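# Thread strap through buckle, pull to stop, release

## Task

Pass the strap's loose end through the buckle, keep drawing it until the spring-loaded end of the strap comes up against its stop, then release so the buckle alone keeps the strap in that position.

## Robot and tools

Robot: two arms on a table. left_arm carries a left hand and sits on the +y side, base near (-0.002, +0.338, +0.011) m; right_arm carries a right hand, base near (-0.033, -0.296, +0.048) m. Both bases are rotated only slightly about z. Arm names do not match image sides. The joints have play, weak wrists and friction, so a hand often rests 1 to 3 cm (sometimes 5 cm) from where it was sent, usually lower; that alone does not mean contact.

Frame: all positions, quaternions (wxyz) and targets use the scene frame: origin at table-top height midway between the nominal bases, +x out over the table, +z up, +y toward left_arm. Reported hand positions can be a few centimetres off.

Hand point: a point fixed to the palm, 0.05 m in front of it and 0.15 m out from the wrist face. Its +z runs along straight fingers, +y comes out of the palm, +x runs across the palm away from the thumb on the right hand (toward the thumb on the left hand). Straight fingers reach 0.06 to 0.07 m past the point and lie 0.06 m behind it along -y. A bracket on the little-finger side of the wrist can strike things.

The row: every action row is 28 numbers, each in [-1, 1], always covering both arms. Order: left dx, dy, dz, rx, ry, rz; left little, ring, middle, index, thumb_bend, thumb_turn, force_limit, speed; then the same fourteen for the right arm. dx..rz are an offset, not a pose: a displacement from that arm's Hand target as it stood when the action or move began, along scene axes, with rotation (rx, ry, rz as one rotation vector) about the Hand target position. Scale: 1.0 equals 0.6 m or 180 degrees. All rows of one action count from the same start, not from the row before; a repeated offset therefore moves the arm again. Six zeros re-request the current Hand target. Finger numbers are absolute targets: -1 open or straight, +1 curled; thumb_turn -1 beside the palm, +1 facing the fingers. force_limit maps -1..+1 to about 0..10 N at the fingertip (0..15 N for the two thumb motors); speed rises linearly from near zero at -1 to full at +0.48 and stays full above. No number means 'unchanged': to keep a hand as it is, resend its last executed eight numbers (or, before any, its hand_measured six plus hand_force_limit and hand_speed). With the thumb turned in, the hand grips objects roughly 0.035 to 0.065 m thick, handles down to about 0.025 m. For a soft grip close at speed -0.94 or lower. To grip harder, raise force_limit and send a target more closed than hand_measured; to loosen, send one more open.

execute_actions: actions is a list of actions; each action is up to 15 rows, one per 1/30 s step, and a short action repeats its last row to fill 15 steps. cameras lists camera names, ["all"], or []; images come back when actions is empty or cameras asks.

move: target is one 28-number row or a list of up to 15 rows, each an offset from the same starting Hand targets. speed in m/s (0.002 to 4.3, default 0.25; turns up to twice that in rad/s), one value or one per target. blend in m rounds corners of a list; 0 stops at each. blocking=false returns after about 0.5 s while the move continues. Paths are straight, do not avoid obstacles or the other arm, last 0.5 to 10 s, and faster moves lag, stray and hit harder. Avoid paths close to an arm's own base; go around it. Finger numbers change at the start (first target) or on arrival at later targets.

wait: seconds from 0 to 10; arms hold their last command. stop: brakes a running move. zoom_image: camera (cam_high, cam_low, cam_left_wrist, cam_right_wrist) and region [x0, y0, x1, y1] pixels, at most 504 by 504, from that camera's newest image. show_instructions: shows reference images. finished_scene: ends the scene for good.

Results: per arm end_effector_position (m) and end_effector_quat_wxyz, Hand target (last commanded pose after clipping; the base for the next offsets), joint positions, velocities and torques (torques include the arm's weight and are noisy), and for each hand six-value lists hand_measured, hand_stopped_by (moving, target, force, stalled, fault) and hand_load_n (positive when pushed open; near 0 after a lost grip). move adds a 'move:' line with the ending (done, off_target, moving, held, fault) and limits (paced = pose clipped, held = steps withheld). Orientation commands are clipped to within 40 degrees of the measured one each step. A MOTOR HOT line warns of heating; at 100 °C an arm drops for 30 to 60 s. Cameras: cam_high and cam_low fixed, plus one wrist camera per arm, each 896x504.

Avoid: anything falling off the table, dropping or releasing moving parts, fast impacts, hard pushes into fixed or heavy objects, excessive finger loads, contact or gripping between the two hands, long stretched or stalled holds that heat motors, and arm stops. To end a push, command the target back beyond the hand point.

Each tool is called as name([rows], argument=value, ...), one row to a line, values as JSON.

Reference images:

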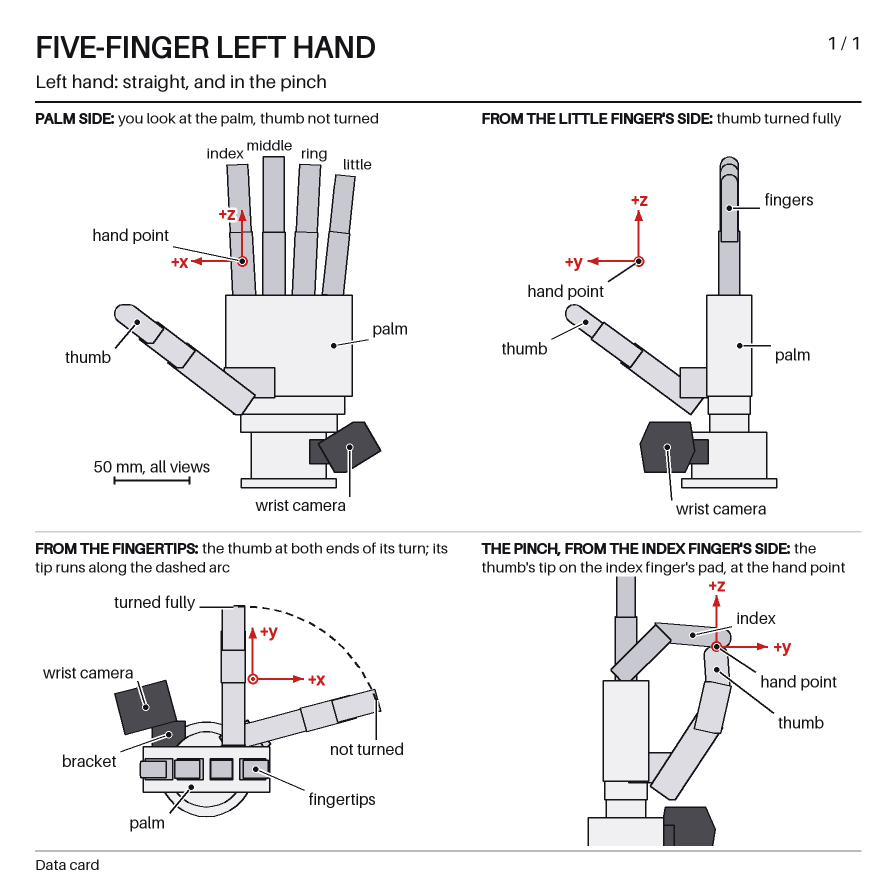

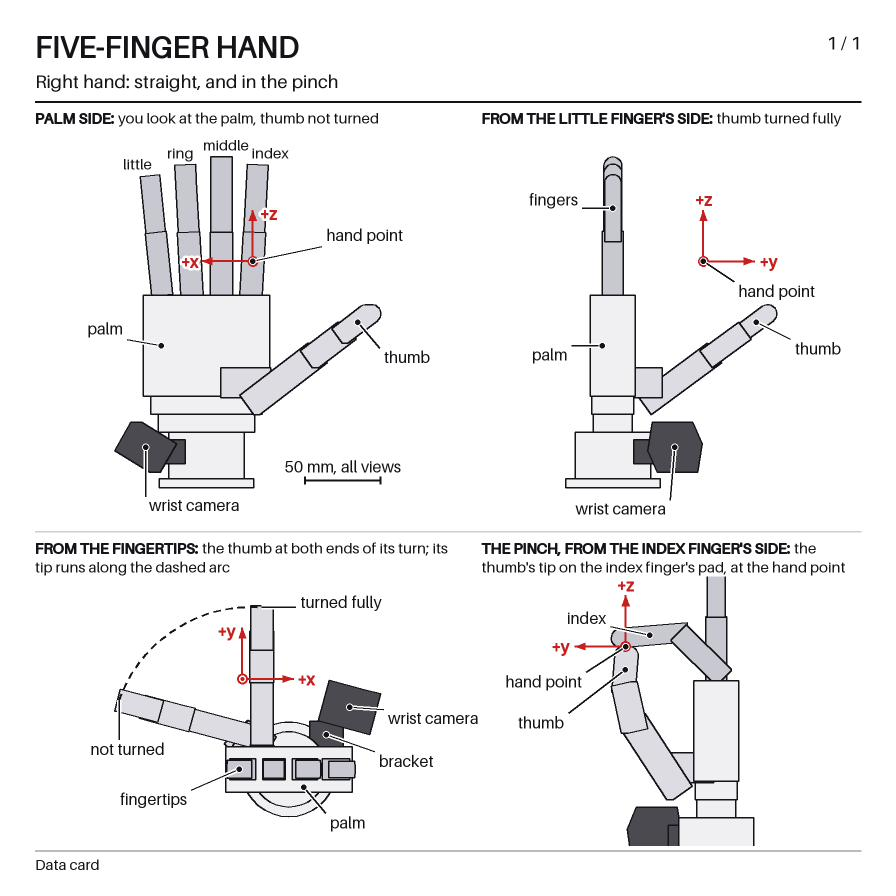

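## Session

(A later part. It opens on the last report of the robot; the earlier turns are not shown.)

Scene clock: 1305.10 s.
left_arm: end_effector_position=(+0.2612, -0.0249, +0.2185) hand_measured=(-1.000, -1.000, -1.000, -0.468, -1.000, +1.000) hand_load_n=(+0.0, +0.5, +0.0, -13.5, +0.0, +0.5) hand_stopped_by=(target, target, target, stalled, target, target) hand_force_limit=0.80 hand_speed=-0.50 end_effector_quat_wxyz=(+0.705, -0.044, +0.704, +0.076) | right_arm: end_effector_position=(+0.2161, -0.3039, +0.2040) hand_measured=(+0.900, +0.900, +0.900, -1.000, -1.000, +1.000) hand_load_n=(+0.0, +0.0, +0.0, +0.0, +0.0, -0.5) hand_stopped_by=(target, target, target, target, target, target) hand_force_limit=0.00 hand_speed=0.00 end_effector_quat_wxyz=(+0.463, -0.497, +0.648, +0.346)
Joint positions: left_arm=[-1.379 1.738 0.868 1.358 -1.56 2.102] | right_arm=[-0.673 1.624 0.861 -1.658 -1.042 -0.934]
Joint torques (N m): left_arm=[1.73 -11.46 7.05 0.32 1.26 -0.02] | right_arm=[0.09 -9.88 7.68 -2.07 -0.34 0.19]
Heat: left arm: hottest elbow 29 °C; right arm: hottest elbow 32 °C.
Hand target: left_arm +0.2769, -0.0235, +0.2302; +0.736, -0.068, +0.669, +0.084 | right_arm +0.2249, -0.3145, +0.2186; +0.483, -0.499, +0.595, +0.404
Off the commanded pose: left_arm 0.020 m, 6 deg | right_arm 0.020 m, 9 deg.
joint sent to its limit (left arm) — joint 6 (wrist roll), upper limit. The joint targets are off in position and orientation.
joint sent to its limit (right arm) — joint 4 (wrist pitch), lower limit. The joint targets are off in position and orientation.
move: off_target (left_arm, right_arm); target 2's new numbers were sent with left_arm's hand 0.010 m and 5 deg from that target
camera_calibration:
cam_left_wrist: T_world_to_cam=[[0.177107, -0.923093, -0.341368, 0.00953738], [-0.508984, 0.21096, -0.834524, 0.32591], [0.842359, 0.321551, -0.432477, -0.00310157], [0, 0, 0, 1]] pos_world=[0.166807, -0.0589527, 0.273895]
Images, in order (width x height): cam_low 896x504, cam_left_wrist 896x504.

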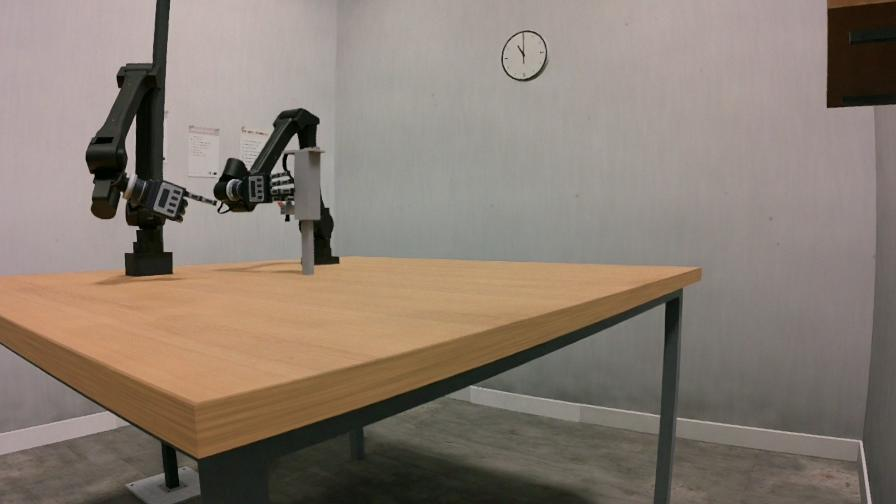

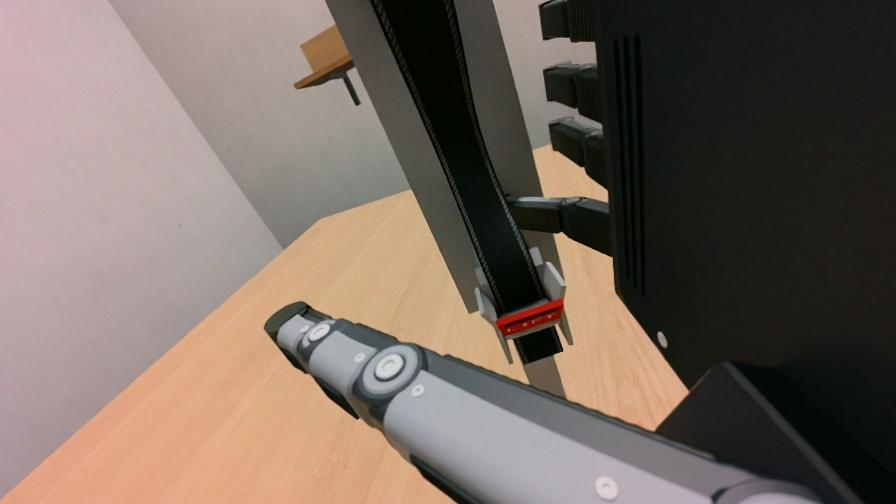

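move([
  [0,0,0,0,0,0,-1,-1,-1,0.1,-1,1,0.8,-0.5,0,0,0,0,0,0,0.9,0.9,0.9,-1,-1,1,0,0],
  [-0.01,-0.1,0,0,0,0,-1,-1,-1,0.1,-1,1,0.8,-0.5,0,0,0,0,0,0,0.9,0.9,0.9,-1,-1,1,0,0],
], speed=0.1, cameras=["cam_low","cam_left_wrist"])

zoom_image(camera="cam_low", region=[265, 185, 305, 225])

Scene clock: 1311.43 s.
left_arm: end_effector_position=(+0.2699, -0.0697, +0.2159) hand_measured=(-1.000, -1.000, -1.000, +0.100, -1.000, +1.000) hand_load_n=(+0.0, +0.0, +0.0, +0.0, +0.0, +0.0) hand_stopped_by=(target, target, target, target, target, target) hand_force_limit=0.80 hand_speed=-0.50 end_effector_quat_wxyz=(+0.704, -0.043, +0.704, +0.079) | right_arm: end_effector_position=(+0.2161, -0.3039, +0.2040) hand_measured=(+0.900, +0.900, +0.900, -1.000, -1.000, +1.000) hand_load_n=(+0.0, +0.0, +0.0, -0.5, +0.0, +0.0) hand_stopped_by=(target, target, target, target, target, target) hand_force_limit=0.00 hand_speed=0.00 end_effector_quat_wxyz=(+0.463, -0.497, +0.648, +0.346)
Joint positions: left_arm=[-1.378 1.83 1.006 1.297 -1.561 2.095] | right_arm=[-0.673 1.624 0.861 -1.658 -1.042 -0.934]
Joint torques (N m): left_arm=[-0.79 -11.75 10.18 0.13 0.06 0] | right_arm=[0.09 -9.88 7.68 -2.07 -0.34 0.19]
Heat: left arm: hottest elbow 29 °C; right arm: hottest elbow 32 °C.
Hand target: left_arm +0.2709, -0.0835, +0.2302; +0.736, -0.068, +0.669, +0.084 | right_arm +0.2249, -0.3145, +0.2186; +0.483, -0.499, +0.595, +0.404
Off the commanded pose: left_arm 0.020 m, 6 deg | right_arm 0.020 m, 9 deg.
joint sent to its limit (left arm) — joint 6 (wrist roll), upper limit. The joint targets are off in position and orientation.
joint sent to its limit (right arm) — joint 4 (wrist pitch), lower limit. The joint targets are off in position and orientation.
move: off_target (left_arm, right_arm)
camera_calibration:
cam_left_wrist: T_world_to_cam=[[0.178959, -0.920047, -0.34855, -0.0329855], [-0.511324, 0.215691, -0.831881, 0.338107], [0.840548, 0.327095, -0.431842, 0.00355213], [0, 0, 0, 1]] pos_world=[0.1758, -0.104437, 0.271302]
Images, in order (width x height): cam_low 896x504, cam_left_wrist 896x504.

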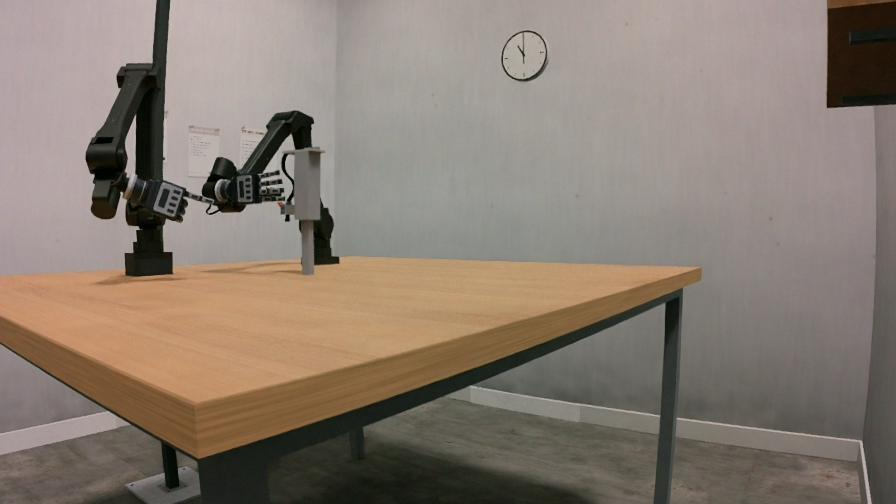

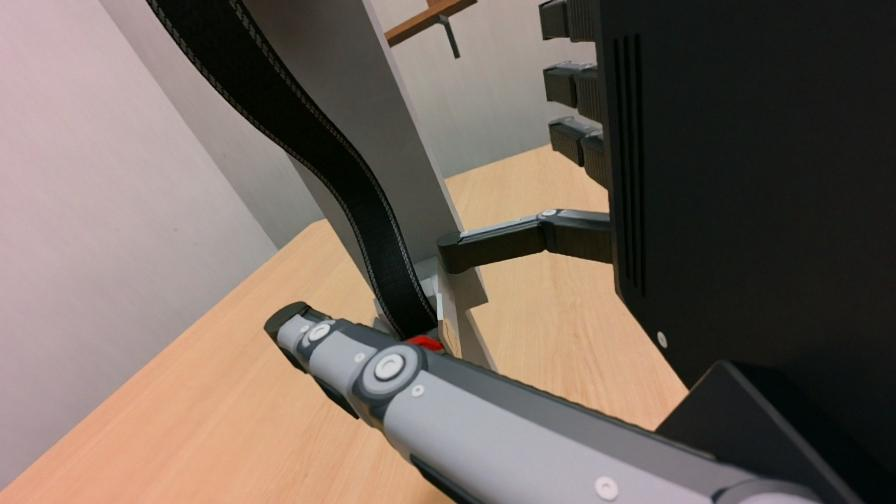

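Scaled by 12.600.

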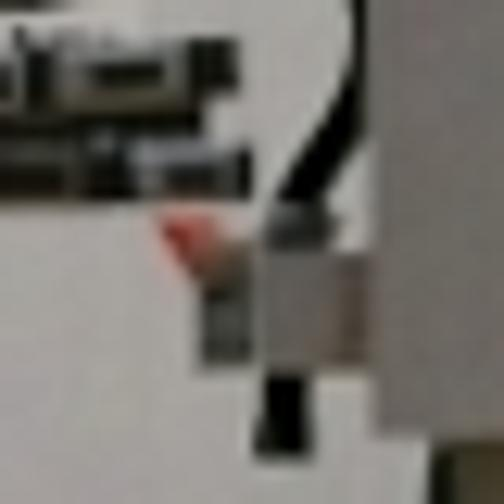

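move([
  [-0.06,-0.02,0,0,0,0,-1,-1,-1,0.0,-1,1,0.8,-0.5,0,0,0,0,0,0,0.9,0.9,0.9,-1,-1,1,0,0],
  [-0.06,-0.02,-0.12,0,0,0,-1,-1,-1,0.0,-1,1,0.8,-0.5,0,0,0,0,0,0,0.9,0.9,0.9,-1,-1,1,0,0],
], speed=0.1, cameras=["cam_low","cam_high","cam_left_wrist"])

Scene clock: 1318.97 s.
left_arm: end_effector_position=(+0.2354, -0.0932, +0.1546) hand_measured=(-1.000, -1.000, -1.000, +0.000, -1.000, +1.000) hand_load_n=(+0.0, +0.0, +0.0, +0.0, +0.0, +0.0) hand_stopped_by=(target, target, target, target, target, target) hand_force_limit=0.80 hand_speed=-0.50 end_effector_quat_wxyz=(+0.707, -0.019, +0.706, +0.046) | right_arm: end_effector_position=(+0.2161, -0.3039, +0.2040) hand_measured=(+0.900, +0.900, +0.900, -1.000, -1.000, +1.000) hand_load_n=(+0.0, +0.0, +0.0, +0.0, +0.0, -0.5) hand_stopped_by=(target, target, target, target, target, target) hand_force_limit=0.00 hand_speed=0.00 end_effector_quat_wxyz=(+0.463, -0.497, +0.648, +0.346)
Joint positions: left_arm=[-1.461 1.962 0.993 1.418 -1.563 2.058] | right_arm=[-0.673 1.624 0.861 -1.658 -1.042 -0.934]
Joint torques (N m): left_arm=[-0.79 -12.45 5.86 1.06 0.04 0.02] | right_arm=[0.09 -9.88 7.68 -2.07 -0.34 0.19]
Heat: left arm: hottest elbow 29 °C; right arm: hottest elbow 32 °C.
Hand target: left_arm +0.2349, -0.0955, +0.1582; +0.736, -0.068, +0.669, +0.084 | right_arm +0.2249, -0.3145, +0.2186; +0.483, -0.499, +0.595, +0.404
Off the commanded pose: left_arm 0.004 m, 9 deg | right_arm 0.020 m, 9 deg.
joint sent to its limit (left arm) — joint 5 (wrist yaw), lower limit. The joint targets are off in position and orientation.
joint sent to its limit (right arm) — joint 4 (wrist pitch), lower limit. The joint targets are off in position and orientation.
move: off_target (left_arm, right_arm)
camera_calibration:
cam_left_wrist: T_world_to_cam=[[0.10353, -0.936294, -0.335612, -0.0555174], [-0.491689, 0.245134, -0.835554, 0.273146], [0.864594, 0.251522, -0.434987, 0.00159431], [0, 0, 0, 1]] pos_world=[0.138672, -0.119339, 0.21029]
Images, in order (width x height): cam_high 896x504, cam_low 896x504, cam_left_wrist 896x504.

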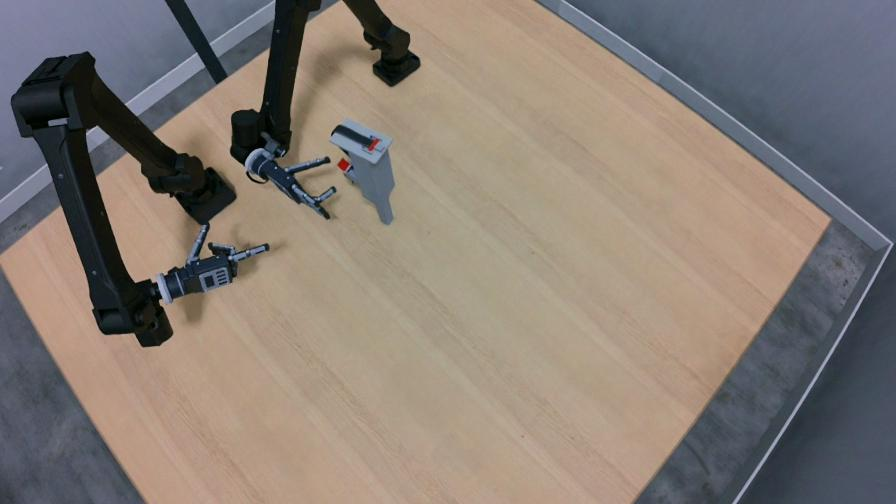

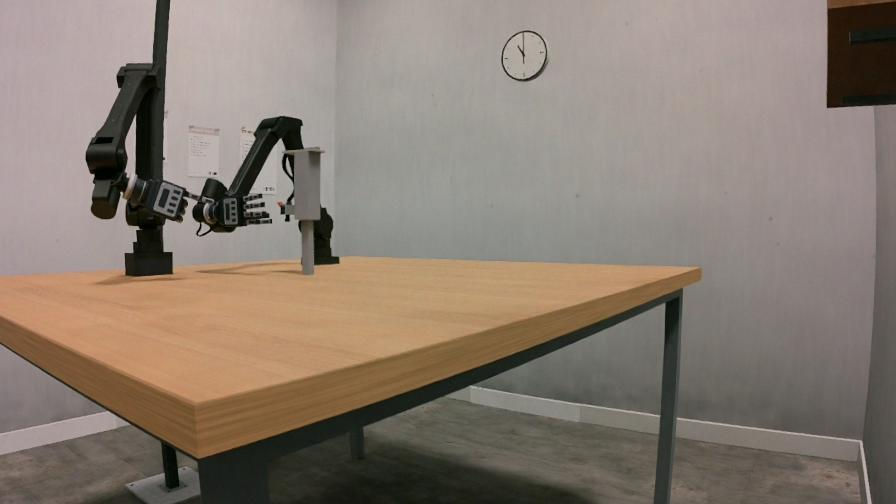

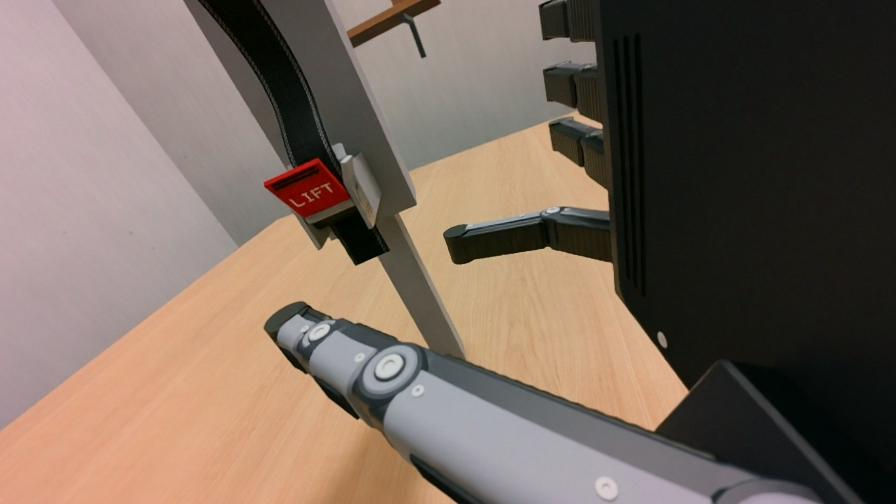

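move(target=[0.058,0.005,-0.008,0,0,0,-1,-1,-1,0.0,-1,0.75,0.8,-0.5,0,0,0,0,0,0,0.9,0.9,0.9,-1,-1,1,0,0], speed=0.08, cameras=["cam_low","cam_left_wrist"])

zoom_image(camera="cam_low", region=[255, 180, 315, 240])

Scene clock: 1338.73 s.
left_arm: end_effector_position=(+0.2662, -0.0811, +0.1431) hand_measured=(-1.000, -1.000, -1.000, +0.000, -1.000, +0.750) hand_load_n=(+0.0, +0.0, +0.0, +0.0, +0.0, +0.5) hand_stopped_by=(target, target, target, target, target, target) hand_force_limit=0.80 hand_speed=-0.50 end_effector_quat_wxyz=(+0.704, -0.035, +0.705, +0.079) | right_arm: end_effector_position=(+0.2161, -0.3039, +0.2040) hand_measured=(+0.900, +0.900, +0.900, -1.000, -1.000, +1.000) hand_load_n=(+0.0, +0.0, +0.0, +0.0, +0.0, +0.0) hand_stopped_by=(target, target, target, target, target, target) hand_force_limit=0.00 hand_speed=0.00 end_effector_quat_wxyz=(+0.463, -0.497, +0.648, +0.346)
Joint positions: left_arm=[-1.39 1.999 1.012 1.418 -1.563 2.064] | right_arm=[-0.673 1.624 0.861 -1.658 -1.042 -0.934]
Joint torques (N m): left_arm=[0.38 -12.75 8.61 1.07 0.03 0.06] | right_arm=[0.09 -9.88 7.69 -2.07 -0.34 0.19]
Heat: left arm: hottest elbow 29 °C; right arm: hottest elbow 32 °C.
Hand target: left_arm +0.2697, -0.0925, +0.1534; +0.736, -0.068, +0.669, +0.084 | right_arm +0.2249, -0.3145, +0.2186; +0.483, -0.499, +0.595, +0.404
Off the commanded pose: left_arm 0.016 m, 7 deg | right_arm 0.020 m, 9 deg.
joint sent to its limit (left arm) — joint 5 (wrist yaw), lower limit. The joint targets are off in position and orientation.
joint sent to its limit (right arm) — joint 4 (wrist pitch), lower limit. The joint targets are off in position and orientation.
move: off_target (left_arm, right_arm)
camera_calibration:
cam_left_wrist: T_world_to_cam=[[0.167876, -0.918256, -0.358642, -0.0636932], [-0.51117, 0.229991, -0.828136, 0.278593], [0.842925, 0.322351, -0.430775, -0.0221871], [0, 0, 0, 1]] pos_world=[0.171803, -0.115408, 0.198312]
Images, in order (width x height): cam_low 896x504, cam_left_wrist 896x504.

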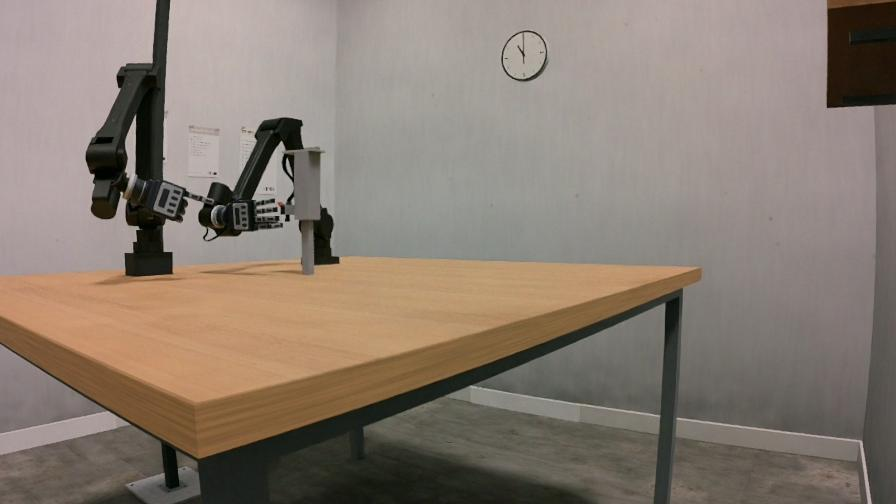

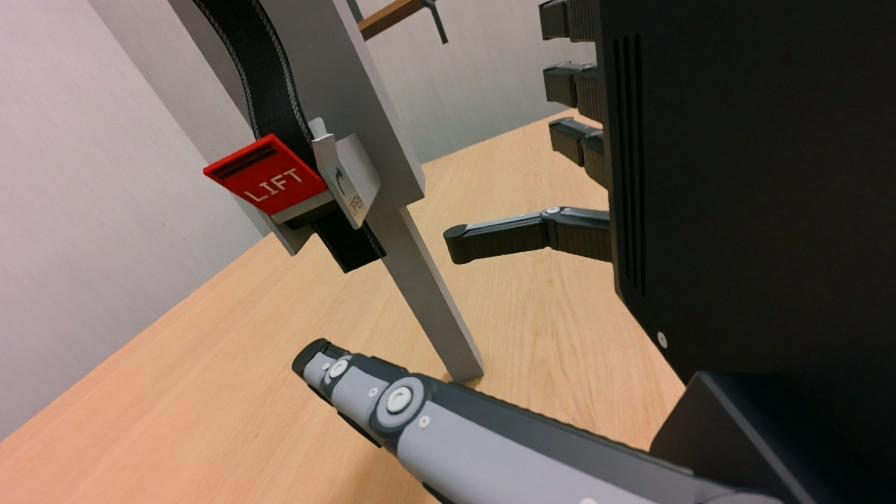

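Scaled by 8.400.

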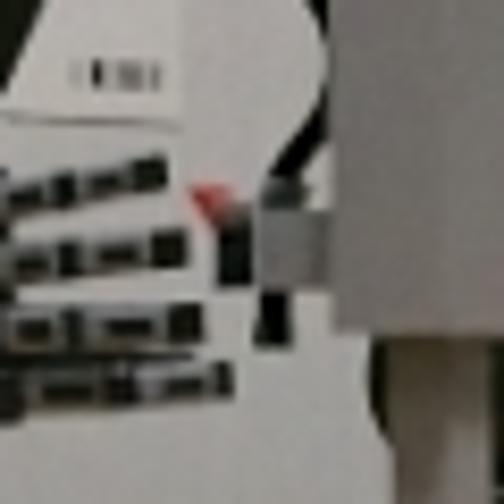

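move(target=[0.005,-0.003,0.022,0,0,0,-1,-1,-1,0.0,-1,0.75,0.8,-0.5,0,0,0,0,0,0,0.9,0.9,0.9,-1,-1,1,0,0], speed=0.08, cameras=[])

Scene clock: 1350.77 s.
left_arm: end_effector_position=(+0.2668, -0.0847, +0.1476) hand_measured=(-1.000, -1.000, -1.000, +0.000, -1.000, +0.750) hand_load_n=(+0.0, +0.0, +0.0, +0.0, +0.0, +0.5) hand_stopped_by=(target, target, target, target, target, target) hand_force_limit=0.80 hand_speed=-0.50 end_effector_quat_wxyz=(+0.703, -0.031, +0.705, +0.083) | right_arm: end_effector_position=(+0.2161, -0.3039, +0.2040) hand_measured=(+0.900, +0.900, +0.900, -1.000, -1.000, +1.000) hand_load_n=(+0.0, +0.0, +0.0, +0.0, +0.0, +0.0) hand_stopped_by=(target, target, target, target, target, target) hand_force_limit=0.00 hand_speed=0.00 end_effector_quat_wxyz=(+0.463, -0.497, +0.648, +0.346)
Joint positions: left_arm=[-1.39 1.999 1.026 1.418 -1.563 2.088] | right_arm=[-0.673 1.624 0.861 -1.658 -1.042 -0.934]
Joint torques (N m): left_arm=[0.21 -14.1 8.75 0.75 0.04 0.05] | right_arm=[0.03 -9.88 7.68 -2.07 -0.34 0.19]
Heat: left arm: hottest elbow 29 °C; right arm: hottest elbow 32 °C.
Hand target: left_arm +0.2727, -0.0943, +0.1666; +0.736, -0.068, +0.669, +0.084 | right_arm +0.2249, -0.3145, +0.2186; +0.483, -0.499, +0.595, +0.404
Off the commanded pose: left_arm 0.022 m, 7 deg | right_arm 0.020 m, 9 deg.
joint sent to its limit (left arm) — joint 5 (wrist yaw), lower limit; joint 6 (wrist roll), upper limit. The joint targets are off in position and orientation.
joint sent to its limit (right arm) — joint 4 (wrist pitch), lower limit. The joint targets are off in position and orientation.
move: off_target (left_arm, right_arm)
No camera images: "cameras" was empty.

move(target=[0.005,0.05,0.006,0,0,0,-1,-1,-1,0.0,-1,0.75,0.8,-0.5,0,0,0,0,0,0,0.9,0.9,0.9,-1,-1,1,0,0], speed=0.06, cameras=["cam_low","cam_left_wrist"])

zoom_image(camera="cam_low", region=[265, 195, 305, 235])

Scene clock: 1356.67 s.
left_arm: end_effector_position=(+0.2737, -0.0634, +0.1545) hand_measured=(-1.000, -1.000, -1.000, +0.000, -1.000, +0.750) hand_load_n=(+0.0, +0.0, +0.0, +0.0, -0.5, +0.5) hand_stopped_by=(target, target, target, target, target, target) hand_force_limit=0.80 hand_speed=-0.50 end_effector_quat_wxyz=(+0.704, -0.045, +0.704, +0.084) | right_arm: end_effector_position=(+0.2161, -0.3039, +0.2040) hand_measured=(+0.900, +0.900, +0.900, -1.000, -1.000, +1.000) hand_load_n=(+0.0, +0.0, +0.0, +0.0, +0.0, +0.0) hand_stopped_by=(target, target, target, target, target, target) hand_force_limit=0.00 hand_speed=0.00 end_effector_quat_wxyz=(+0.463, -0.497, +0.648, +0.346)
Joint positions: left_arm=[-1.367 1.959 0.977 1.446 -1.56 2.088] | right_arm=[-0.673 1.624 0.861 -1.658 -1.042 -0.934]
Joint torques (N m): left_arm=[0.21 -14.33 5.44 1.05 0.53 0.04] | right_arm=[0.03 -9.88 7.68 -2.06 -0.33 0.19]
Heat: left arm: hottest elbow 29 °C; right arm: hottest elbow 32 °C.
Hand target: left_arm +0.2757, -0.0643, +0.1702; +0.736, -0.068, +0.669, +0.084 | right_arm +0.2249, -0.3145, +0.2186; +0.483, -0.499, +0.595, +0.404
Off the commanded pose: left_arm 0.016 m, 6 deg | right_arm 0.020 m, 9 deg.
joint sent to its limit (left arm) — joint 6 (wrist roll), upper limit. The joint targets are off in position and orientation.
joint sent to its limit (right arm) — joint 4 (wrist pitch), lower limit. The joint targets are off in position and orientation.
move: off_target (left_arm, right_arm)
camera_calibration:
cam_left_wrist: T_world_to_cam=[[0.18759, -0.917221, -0.351449, -0.0509724], [-0.513289, 0.213523, -0.831229, 0.287816], [0.837463, 0.336325, -0.430745, -0.0269824], [0, 0, 0, 1]] pos_world=[0.179892, -0.0991333, 0.209705]
Images, in order (width x height): cam_low 896x504, cam_left_wrist 896x504.

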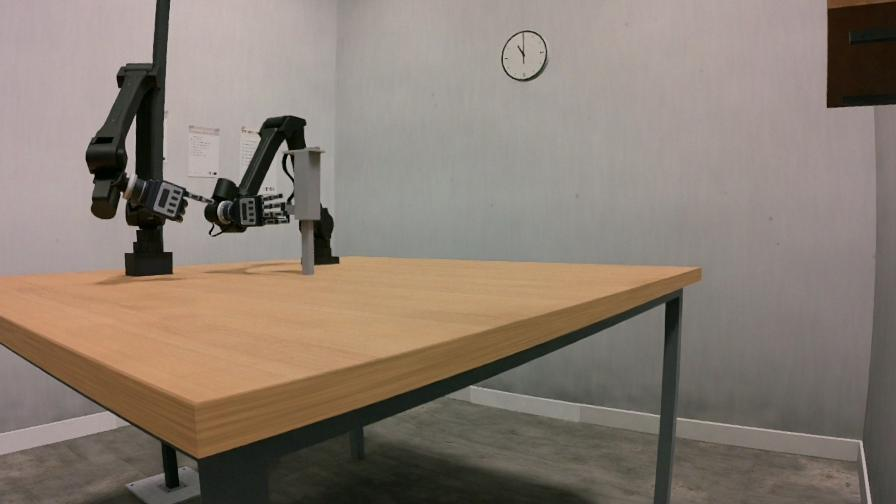

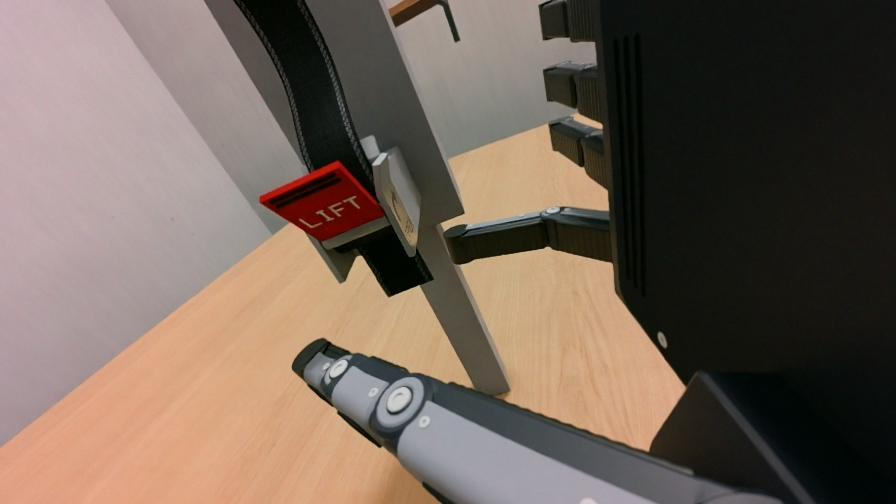

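Scaled by 12.600.

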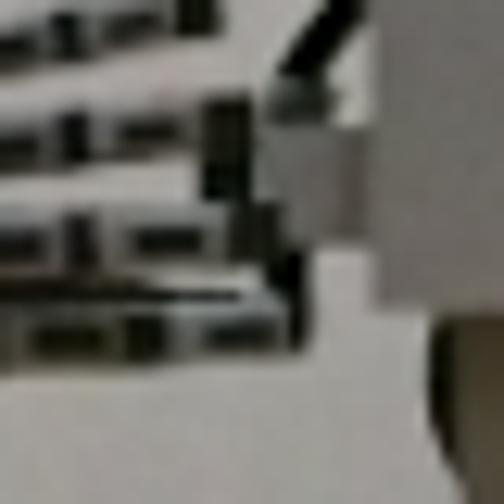

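move(target=[-0.008,0.055,0.002,0,0,0,-1,-1,-1,0.0,-1,0.75,0.8,-0.5,0,0,0,0,0,0,0.9,0.9,0.9,-1,-1,1,0,0], speed=0.05, cameras=["cam_low","cam_left_wrist"])

zoom_image(camera="cam_low", region=[265, 195, 305, 235])

Scene clock: 1368.70 s.
left_arm: end_effector_position=(+0.2677, -0.0314, +0.1574) hand_measured=(-1.000, -1.000, -1.000, +0.000, -1.000, +0.750) hand_load_n=(+0.0, +0.0, +0.0, +0.0, +0.0, +0.5) hand_stopped_by=(target, target, target, target, target, target) hand_force_limit=0.80 hand_speed=-0.50 end_effector_quat_wxyz=(+0.705, -0.045, +0.703, +0.082) | right_arm: end_effector_position=(+0.2161, -0.3039, +0.2040) hand_measured=(+0.900, +0.900, +0.900, -1.000, -1.000, +1.000) hand_load_n=(+0.0, +0.0, +0.0, +0.0, +0.0, +0.0) hand_stopped_by=(target, target, target, target, target, target) hand_force_limit=0.00 hand_speed=0.00 end_effector_quat_wxyz=(+0.463, -0.497, +0.648, +0.346)
Joint positions: left_arm=[-1.367 1.901 0.875 1.49 -1.557 2.088] | right_arm=[-0.673 1.624 0.861 -1.658 -1.042 -0.934]
Joint torques (N m): left_arm=[0.15 -13.27 5.09 1.07 0.54 0.05] | right_arm=[0.09 -9.88 7.68 -2.07 -0.34 0.19]
Heat: left arm: hottest elbow 29 °C; right arm: hottest elbow 32 °C.
Hand target: left_arm +0.2709, -0.0313, +0.1714; +0.736, -0.068, +0.669, +0.084 | right_arm +0.2249, -0.3145, +0.2186; +0.483, -0.499, +0.595, +0.404
Off the commanded pose: left_arm 0.014 m, 6 deg | right_arm 0.020 m, 9 deg.
joint sent to its limit (left arm) — joint 6 (wrist roll), upper limit. The joint targets are off in position and orientation.
joint sent to its limit (right arm) — joint 4 (wrist pitch), lower limit. The joint targets are off in position and orientation.
move: off_target (left_arm, right_arm)
camera_calibration:
cam_left_wrist: T_world_to_cam=[[0.185652, -0.918168, -0.350001, -0.0192369], [-0.511352, 0.213885, -0.832329, 0.279988], [0.839078, 0.333497, -0.429799, -0.0321232], [0, 0, 0, 1]] pos_world=[0.173698, -0.0668351, 0.212503]
Images, in order (width x height): cam_low 896x504, cam_left_wrist 896x504.

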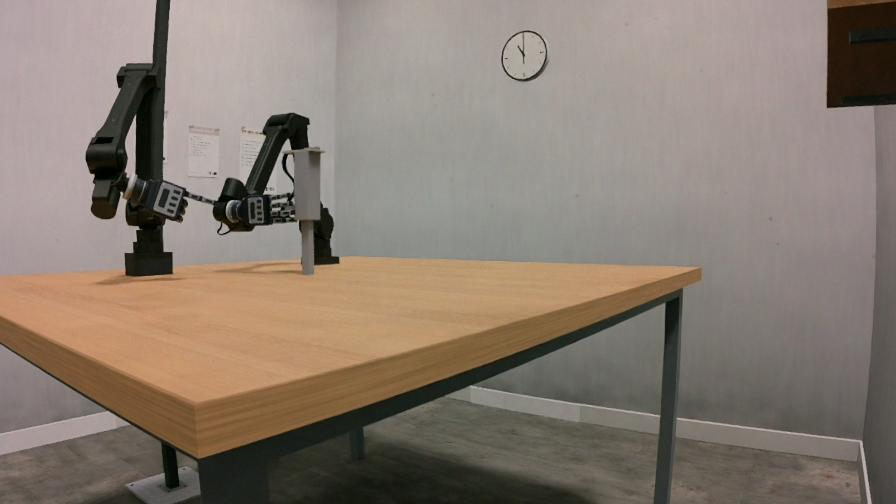

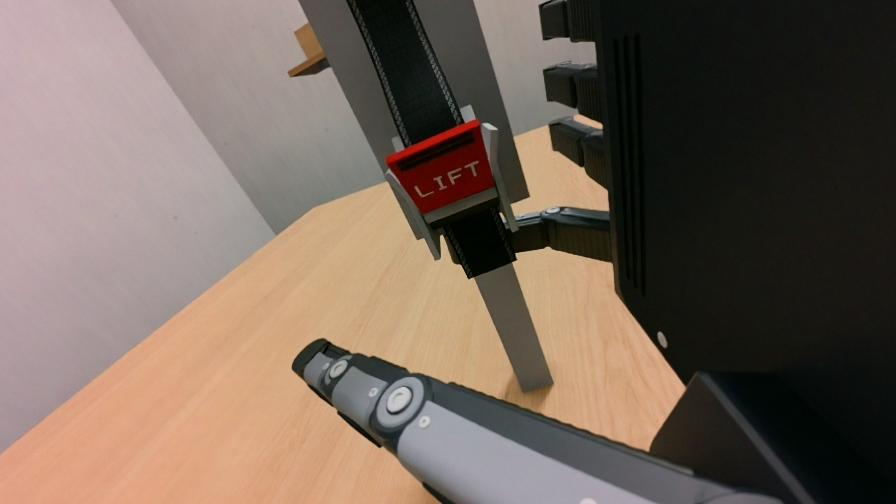

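Scaled by 12.600.

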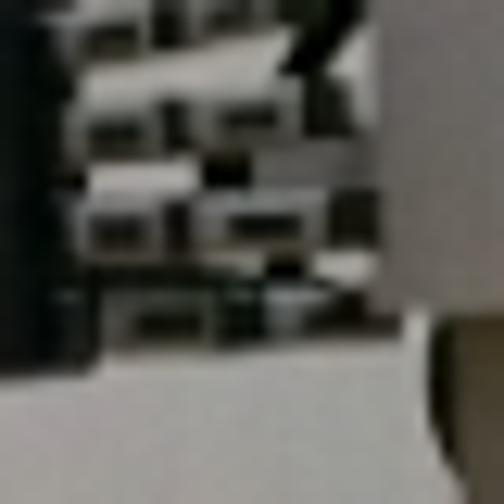

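move(target=[0.01,-0.002,0.0,0,0,0,-1,-1,-1,0.1,-1,0.75,0.8,-0.5,0,0,0,0,0,0,0.9,0.9,0.9,-1,-1,1,0,0], speed=0.05, cameras=["cam_left_wrist"])

Scene clock: 1383.23 s.
left_arm: end_effector_position=(+0.2744, -0.0289, +0.1584) hand_measured=(-1.000, -1.000, -1.000, +0.100, -1.000, +0.750) hand_load_n=(+0.5, +0.0, +0.0, +0.0, +0.0, +0.0) hand_stopped_by=(target, target, target, target, target, target) hand_force_limit=0.80 hand_speed=-0.50 end_effector_quat_wxyz=(+0.706, -0.047, +0.702, +0.084) | right_arm: end_effector_position=(+0.2161, -0.3039, +0.2040) hand_measured=(+0.900, +0.900, +0.900, -1.000, -1.000, +1.000) hand_load_n=(+0.0, +0.0, +0.0, +0.0, +0.0, +0.0) hand_stopped_by=(target, target, target, target, target, target) hand_force_limit=0.00 hand_speed=0.00 end_effector_quat_wxyz=(+0.463, -0.497, +0.648, +0.346)
Joint positions: left_arm=[-1.352 1.901 0.875 1.492 -1.546 2.088] | right_arm=[-0.673 1.624 0.861 -1.658 -1.042 -0.934]
Joint torques (N m): left_arm=[0.03 -12.86 5.81 1.05 0.53 0.05] | right_arm=[0.03 -9.88 7.68 -2.07 -0.34 0.19]
Heat: left arm: hottest elbow 29 °C; right arm: hottest elbow 32 °C.
Hand target: left_arm +0.2769, -0.0325, +0.1714; +0.736, -0.068, +0.669, +0.084 | right_arm +0.2249, -0.3145, +0.2186; +0.483, -0.499, +0.595, +0.404
Off the commanded pose: left_arm 0.014 m, 6 deg | right_arm 0.020 m, 9 deg.
joint sent to its limit (left arm) — joint 6 (wrist roll), upper limit. The joint targets are off in position and orientation.
joint sent to its limit (right arm) — joint 4 (wrist pitch), lower limit. The joint targets are off in position and orientation.
move: off_target (left_arm, right_arm)
camera_calibration:
cam_left_wrist: T_world_to_cam=[[0.192686, -0.917297, -0.34848, -0.0199921], [-0.508347, 0.210449, -0.835042, 0.283167], [0.839319, 0.33805, -0.425754, -0.0387284], [0, 0, 0, 1]] pos_world=[0.180304, -0.0648388, 0.213]
Images, in order (width x height): cam_left_wrist 896x504.

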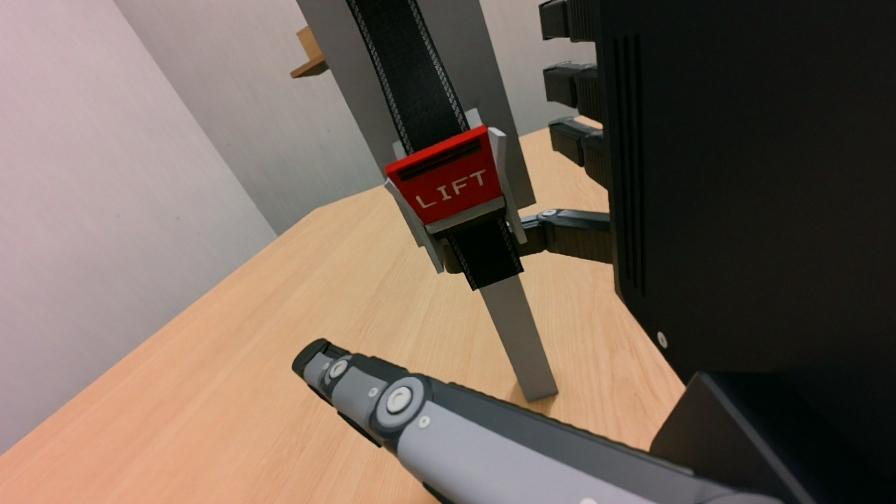

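move(target=[0.007,0.0,-0.015,0,0,0,-1,-1,-1,0.18,-1,0.75,0.8,-0.5,0,0,0,0,0,0,0.9,0.9,0.9,-1,-1,1,0,0], speed=0.05, cameras=["cam_left_wrist"])

zoom_image(camera="cam_left_wrist", region=[350, 100, 650, 320])

Scene clock: 1390.30 s.
left_arm: end_effector_position=(+0.2753, -0.0303, +0.1564) hand_measured=(-1.000, -1.000, -1.000, +0.180, -1.000, +0.750) hand_load_n=(+0.0, +0.0, +0.0, +0.0, +0.0, +0.0) hand_stopped_by=(target, target, target, target, target, target) hand_force_limit=0.80 hand_speed=-0.50 end_effector_quat_wxyz=(+0.709, -0.050, +0.700, +0.075) | right_arm: end_effector_position=(+0.2161, -0.3039, +0.2040) hand_measured=(+0.900, +0.900, +0.900, -1.000, -1.000, +1.000) hand_load_n=(+0.0, +0.0, +0.0, +0.0, +0.0, +0.0) hand_stopped_by=(target, target, target, target, target, target) hand_force_limit=0.00 hand_speed=0.00 end_effector_quat_wxyz=(+0.463, -0.497, +0.648, +0.346)
Joint positions: left_arm=[-1.352 1.908 0.875 1.516 -1.537 2.088] | right_arm=[-0.673 1.624 0.861 -1.658 -1.042 -0.934]
Joint torques (N m): left_arm=[0.15 -11.46 5.93 1.06 0.55 0.05] | right_arm=[0.03 -9.88 7.69 -2.07 -0.34 0.19]
Heat: left arm: hottest elbow 29 °C; right arm: hottest elbow 32 °C.
Hand target: left_arm +0.2811, -0.0325, +0.1624; +0.736, -0.068, +0.669, +0.084 | right_arm +0.2249, -0.3145, +0.2186; +0.483, -0.499, +0.595, +0.404
Off the commanded pose: left_arm 0.009 m, 5 deg | right_arm 0.020 m, 9 deg.
joint sent to its limit (left arm) — joint 6 (wrist roll), upper limit. The joint targets are off in position and orientation.
joint sent to its limit (right arm) — joint 4 (wrist pitch), lower limit. The joint targets are off in position and orientation.
move: off_target (left_arm, right_arm)
camera_calibration:
cam_left_wrist: T_world_to_cam=[[0.187702, -0.924168, -0.332689, -0.0234017], [-0.500344, 0.201507, -0.842052, 0.280913], [0.845236, 0.324514, -0.424578, -0.0420983], [0, 0, 0, 1]] pos_world=[0.180529, -0.0645716, 0.210884]
Images, in order (width x height): cam_left_wrist 896x504.

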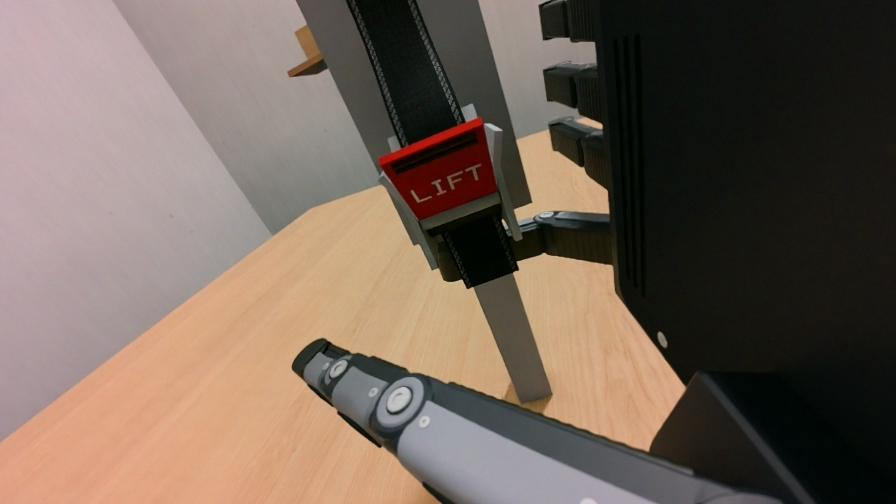

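Scaled by 1.680.

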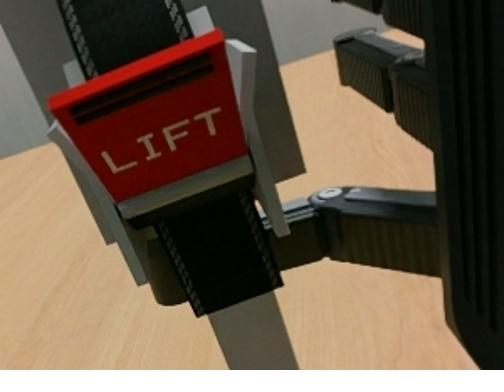

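move(target=[0,0,0,0,0,0,-1,-1,-1,0.18,-0.2,0.75,0,-0.7,0,0,0,0,0,0,0.9,0.9,0.9,-1,-1,1,0,0], speed=0.05, cameras=["cam_left_wrist"])

zoom_image(camera="cam_left_wrist", region=[350, 100, 650, 320])

Scene clock: 1398.80 s.
left_arm: end_effector_position=(+0.2753, -0.0303, +0.1564) hand_measured=(-1.000, -1.000, -1.000, +0.180, -0.200, +0.750) hand_load_n=(+0.0, +0.0, +0.0, +0.0, +0.0, +0.0) hand_stopped_by=(target, target, target, target, target, target) hand_force_limit=0.00 hand_speed=-0.70 end_effector_quat_wxyz=(+0.709, -0.050, +0.700, +0.075) | right_arm: end_effector_position=(+0.2161, -0.3039, +0.2040) hand_measured=(+0.900, +0.900, +0.900, -1.000, -1.000, +1.000) hand_load_n=(+0.0, -0.5, +0.0, +0.0, +0.0, -0.5) hand_stopped_by=(target, target, target, target, target, target) hand_force_limit=0.00 hand_speed=0.00 end_effector_quat_wxyz=(+0.463, -0.497, +0.648, +0.346)
Joint positions: left_arm=[-1.352 1.908 0.875 1.516 -1.537 2.088] | right_arm=[-0.673 1.624 0.861 -1.658 -1.042 -0.934]
Joint torques (N m): left_arm=[0.15 -11.58 5.89 1.07 0.56 0.05] | right_arm=[0.09 -9.88 7.68 -2.07 -0.34 0.19]
Heat: left arm: hottest elbow 29 °C; right arm: hottest elbow 32 °C.
Hand target: left_arm +0.2811, -0.0325, +0.1624; +0.736, -0.068, +0.669, +0.084 | right_arm +0.2249, -0.3145, +0.2186; +0.483, -0.499, +0.595, +0.404
Off the commanded pose: left_arm 0.009 m, 5 deg | right_arm 0.020 m, 9 deg.
joint sent to its limit (left arm) — joint 6 (wrist roll), upper limit. The joint targets are off in position and orientation.
joint sent to its limit (right arm) — joint 4 (wrist pitch), lower limit. The joint targets are off in position and orientation.
move: off_target (left_arm, right_arm)
camera_calibration:
cam_left_wrist: T_world_to_cam=[[0.187702, -0.924168, -0.332689, -0.0234017], [-0.500344, 0.201507, -0.842052, 0.280913], [0.845236, 0.324514, -0.424578, -0.0420983], [0, 0, 0, 1]] pos_world=[0.180529, -0.0645716, 0.210884]
Images, in order (width x height): cam_left_wrist 896x504.

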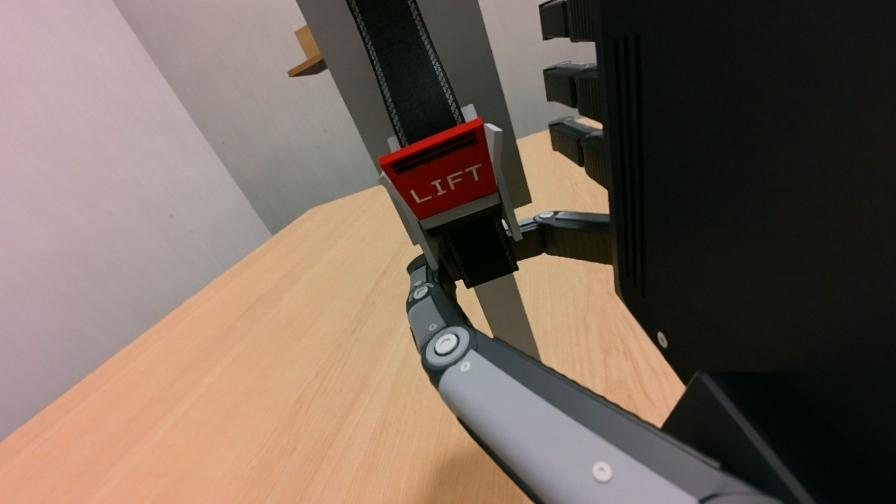

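Scaled by 1.680.

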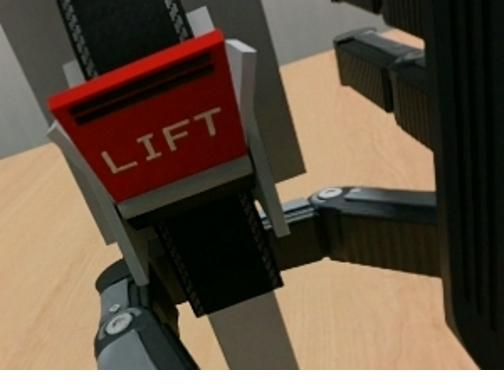

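move(target=[-0.013,0,0,0,0,0,-1,-1,-1,0.05,-0.4,0.75,0,-0.5,0,0,0,0,0,0,0.9,0.9,0.9,-1,-1,1,0,0], speed=0.04, cameras=["cam_left_wrist"])

zoom_image(camera="cam_left_wrist", region=[350, 100, 650, 320])

Scene clock: 1412.20 s.
left_arm: end_effector_position=(+0.2750, -0.0298, +0.1561) hand_measured=(-1.000, -1.000, -1.000, +0.050, -0.400, +0.750) hand_load_n=(+0.0, +0.0, +0.0, +0.0, +0.0, +0.5) hand_stopped_by=(target, target, target, target, target, target) hand_force_limit=0.00 hand_speed=-0.50 end_effector_quat_wxyz=(+0.708, -0.051, +0.700, +0.076) | right_arm: end_effector_position=(+0.2161, -0.3039, +0.2040) hand_measured=(+0.900, +0.900, +0.900, -1.000, -1.000, +1.000) hand_load_n=(+0.0, +0.0, +0.0, +0.0, +0.0, -0.5) hand_stopped_by=(target, target, target, target, target, target) hand_force_limit=0.00 hand_speed=0.00 end_effector_quat_wxyz=(+0.463, -0.497, +0.648, +0.346)
Joint positions: left_arm=[-1.352 1.908 0.875 1.516 -1.54 2.088] | right_arm=[-0.673 1.624 0.861 -1.658 -1.042 -0.934]
Joint torques (N m): left_arm=[-1.14 -11.87 5.37 1.01 0.08 0.03] | right_arm=[0.03 -9.88 7.68 -2.07 -0.34 0.19]
Heat: left arm: hottest elbow 29 °C; right arm: hottest elbow 32 °C.
Hand target: left_arm +0.2733, -0.0325, +0.1624; +0.736, -0.068, +0.669, +0.084 | right_arm +0.2249, -0.3145, +0.2186; +0.483, -0.499, +0.595, +0.404
Off the commanded pose: left_arm 0.007 m, 5 deg | right_arm 0.020 m, 9 deg.
joint sent to its limit (left arm) — joint 6 (wrist roll), upper limit. The joint targets are off in position and orientation.
joint sent to its limit (right arm) — joint 4 (wrist pitch), lower limit. The joint targets are off in position and orientation.
move: off_target (left_arm, right_arm)
camera_calibration:
cam_left_wrist: T_world_to_cam=[[0.189838, -0.92374, -0.332665, -0.0235024], [-0.502016, 0.19986, -0.841449, 0.280785], [0.843766, 0.326742, -0.425791, -0.0414843], [0, 0, 0, 1]] pos_world=[0.180423, -0.0642734, 0.210784]
Images, in order (width x height): cam_left_wrist 896x504.

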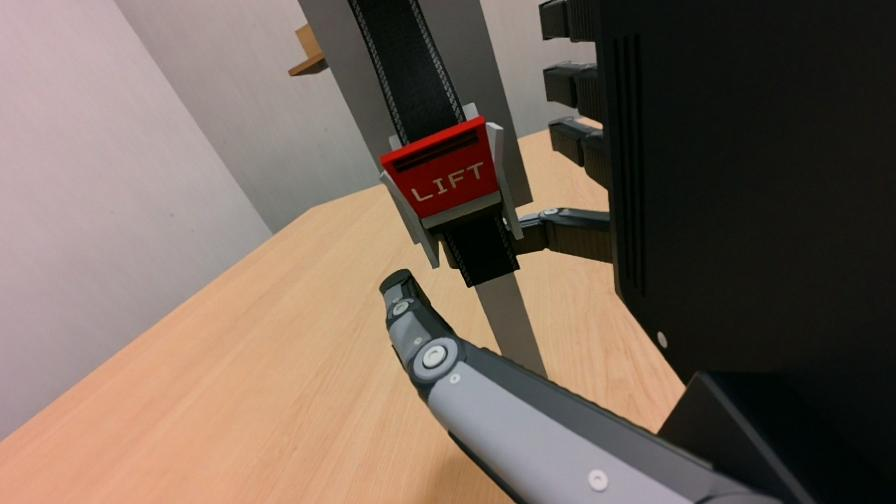

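Scaled by 1.680.

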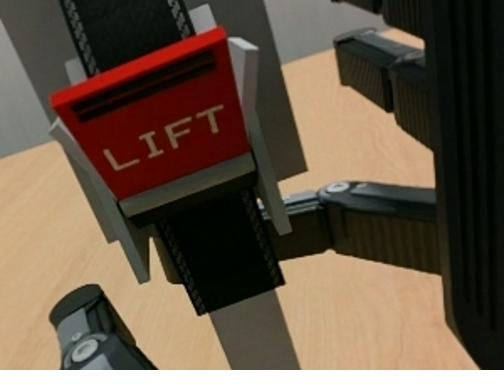

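move(target=[-0.013,0.0,0,0,0,0,-1,-1,-1,0.05,-0.4,0.75,0,-0.5,0,0,0,0,0,0,0.9,0.9,0.9,-1,-1,1,0,0], speed=0.04, cameras=[])

Scene clock: 1418.40 s.
left_arm: end_effector_position=(+0.2673, -0.0320, +0.1547) hand_measured=(-1.000, -1.000, -1.000, +0.050, -0.400, +0.750) hand_load_n=(+0.0, +0.0, +0.0, +0.0, +0.0, +0.5) hand_stopped_by=(target, target, target, target, target, target) hand_force_limit=0.00 hand_speed=-0.50 end_effector_quat_wxyz=(+0.706, -0.050, +0.703, +0.075) | right_arm: end_effector_position=(+0.2161, -0.3039, +0.2040) hand_measured=(+0.900, +0.900, +0.900, -1.000, -1.000, +1.000) hand_load_n=(+0.0, +0.0, +0.0, +0.0, -0.5, +0.0) hand_stopped_by=(target, target, target, target, target, target) hand_force_limit=0.00 hand_speed=0.00 end_effector_quat_wxyz=(+0.463, -0.497, +0.648, +0.346)
Joint positions: left_arm=[-1.369 1.908 0.875 1.516 -1.555 2.088] | right_arm=[-0.673 1.624 0.861 -1.658 -1.042 -0.934]
Joint torques (N m): left_arm=[-1.26 -12.45 4.79 0.95 0.07 0.05] | right_arm=[0.03 -9.88 7.68 -2.09 -0.34 0.19]
Heat: left arm: hottest elbow 29 °C; right arm: hottest elbow 32 °C.
Hand target: left_arm +0.2655, -0.0325, +0.1624; +0.736, -0.068, +0.669, +0.084 | right_arm +0.2249, -0.3145, +0.2186; +0.483, -0.499, +0.595, +0.404
Off the commanded pose: left_arm 0.008 m, 6 deg | right_arm 0.020 m, 9 deg.
joint sent to its limit (left arm) — joint 6 (wrist roll), upper limit. The joint targets are off in position and orientation.
joint sent to its limit (right arm) — joint 4 (wrist pitch), lower limit. The joint targets are off in position and orientation.
move: off_target (left_arm, right_arm)
No camera images: "cameras" was empty.


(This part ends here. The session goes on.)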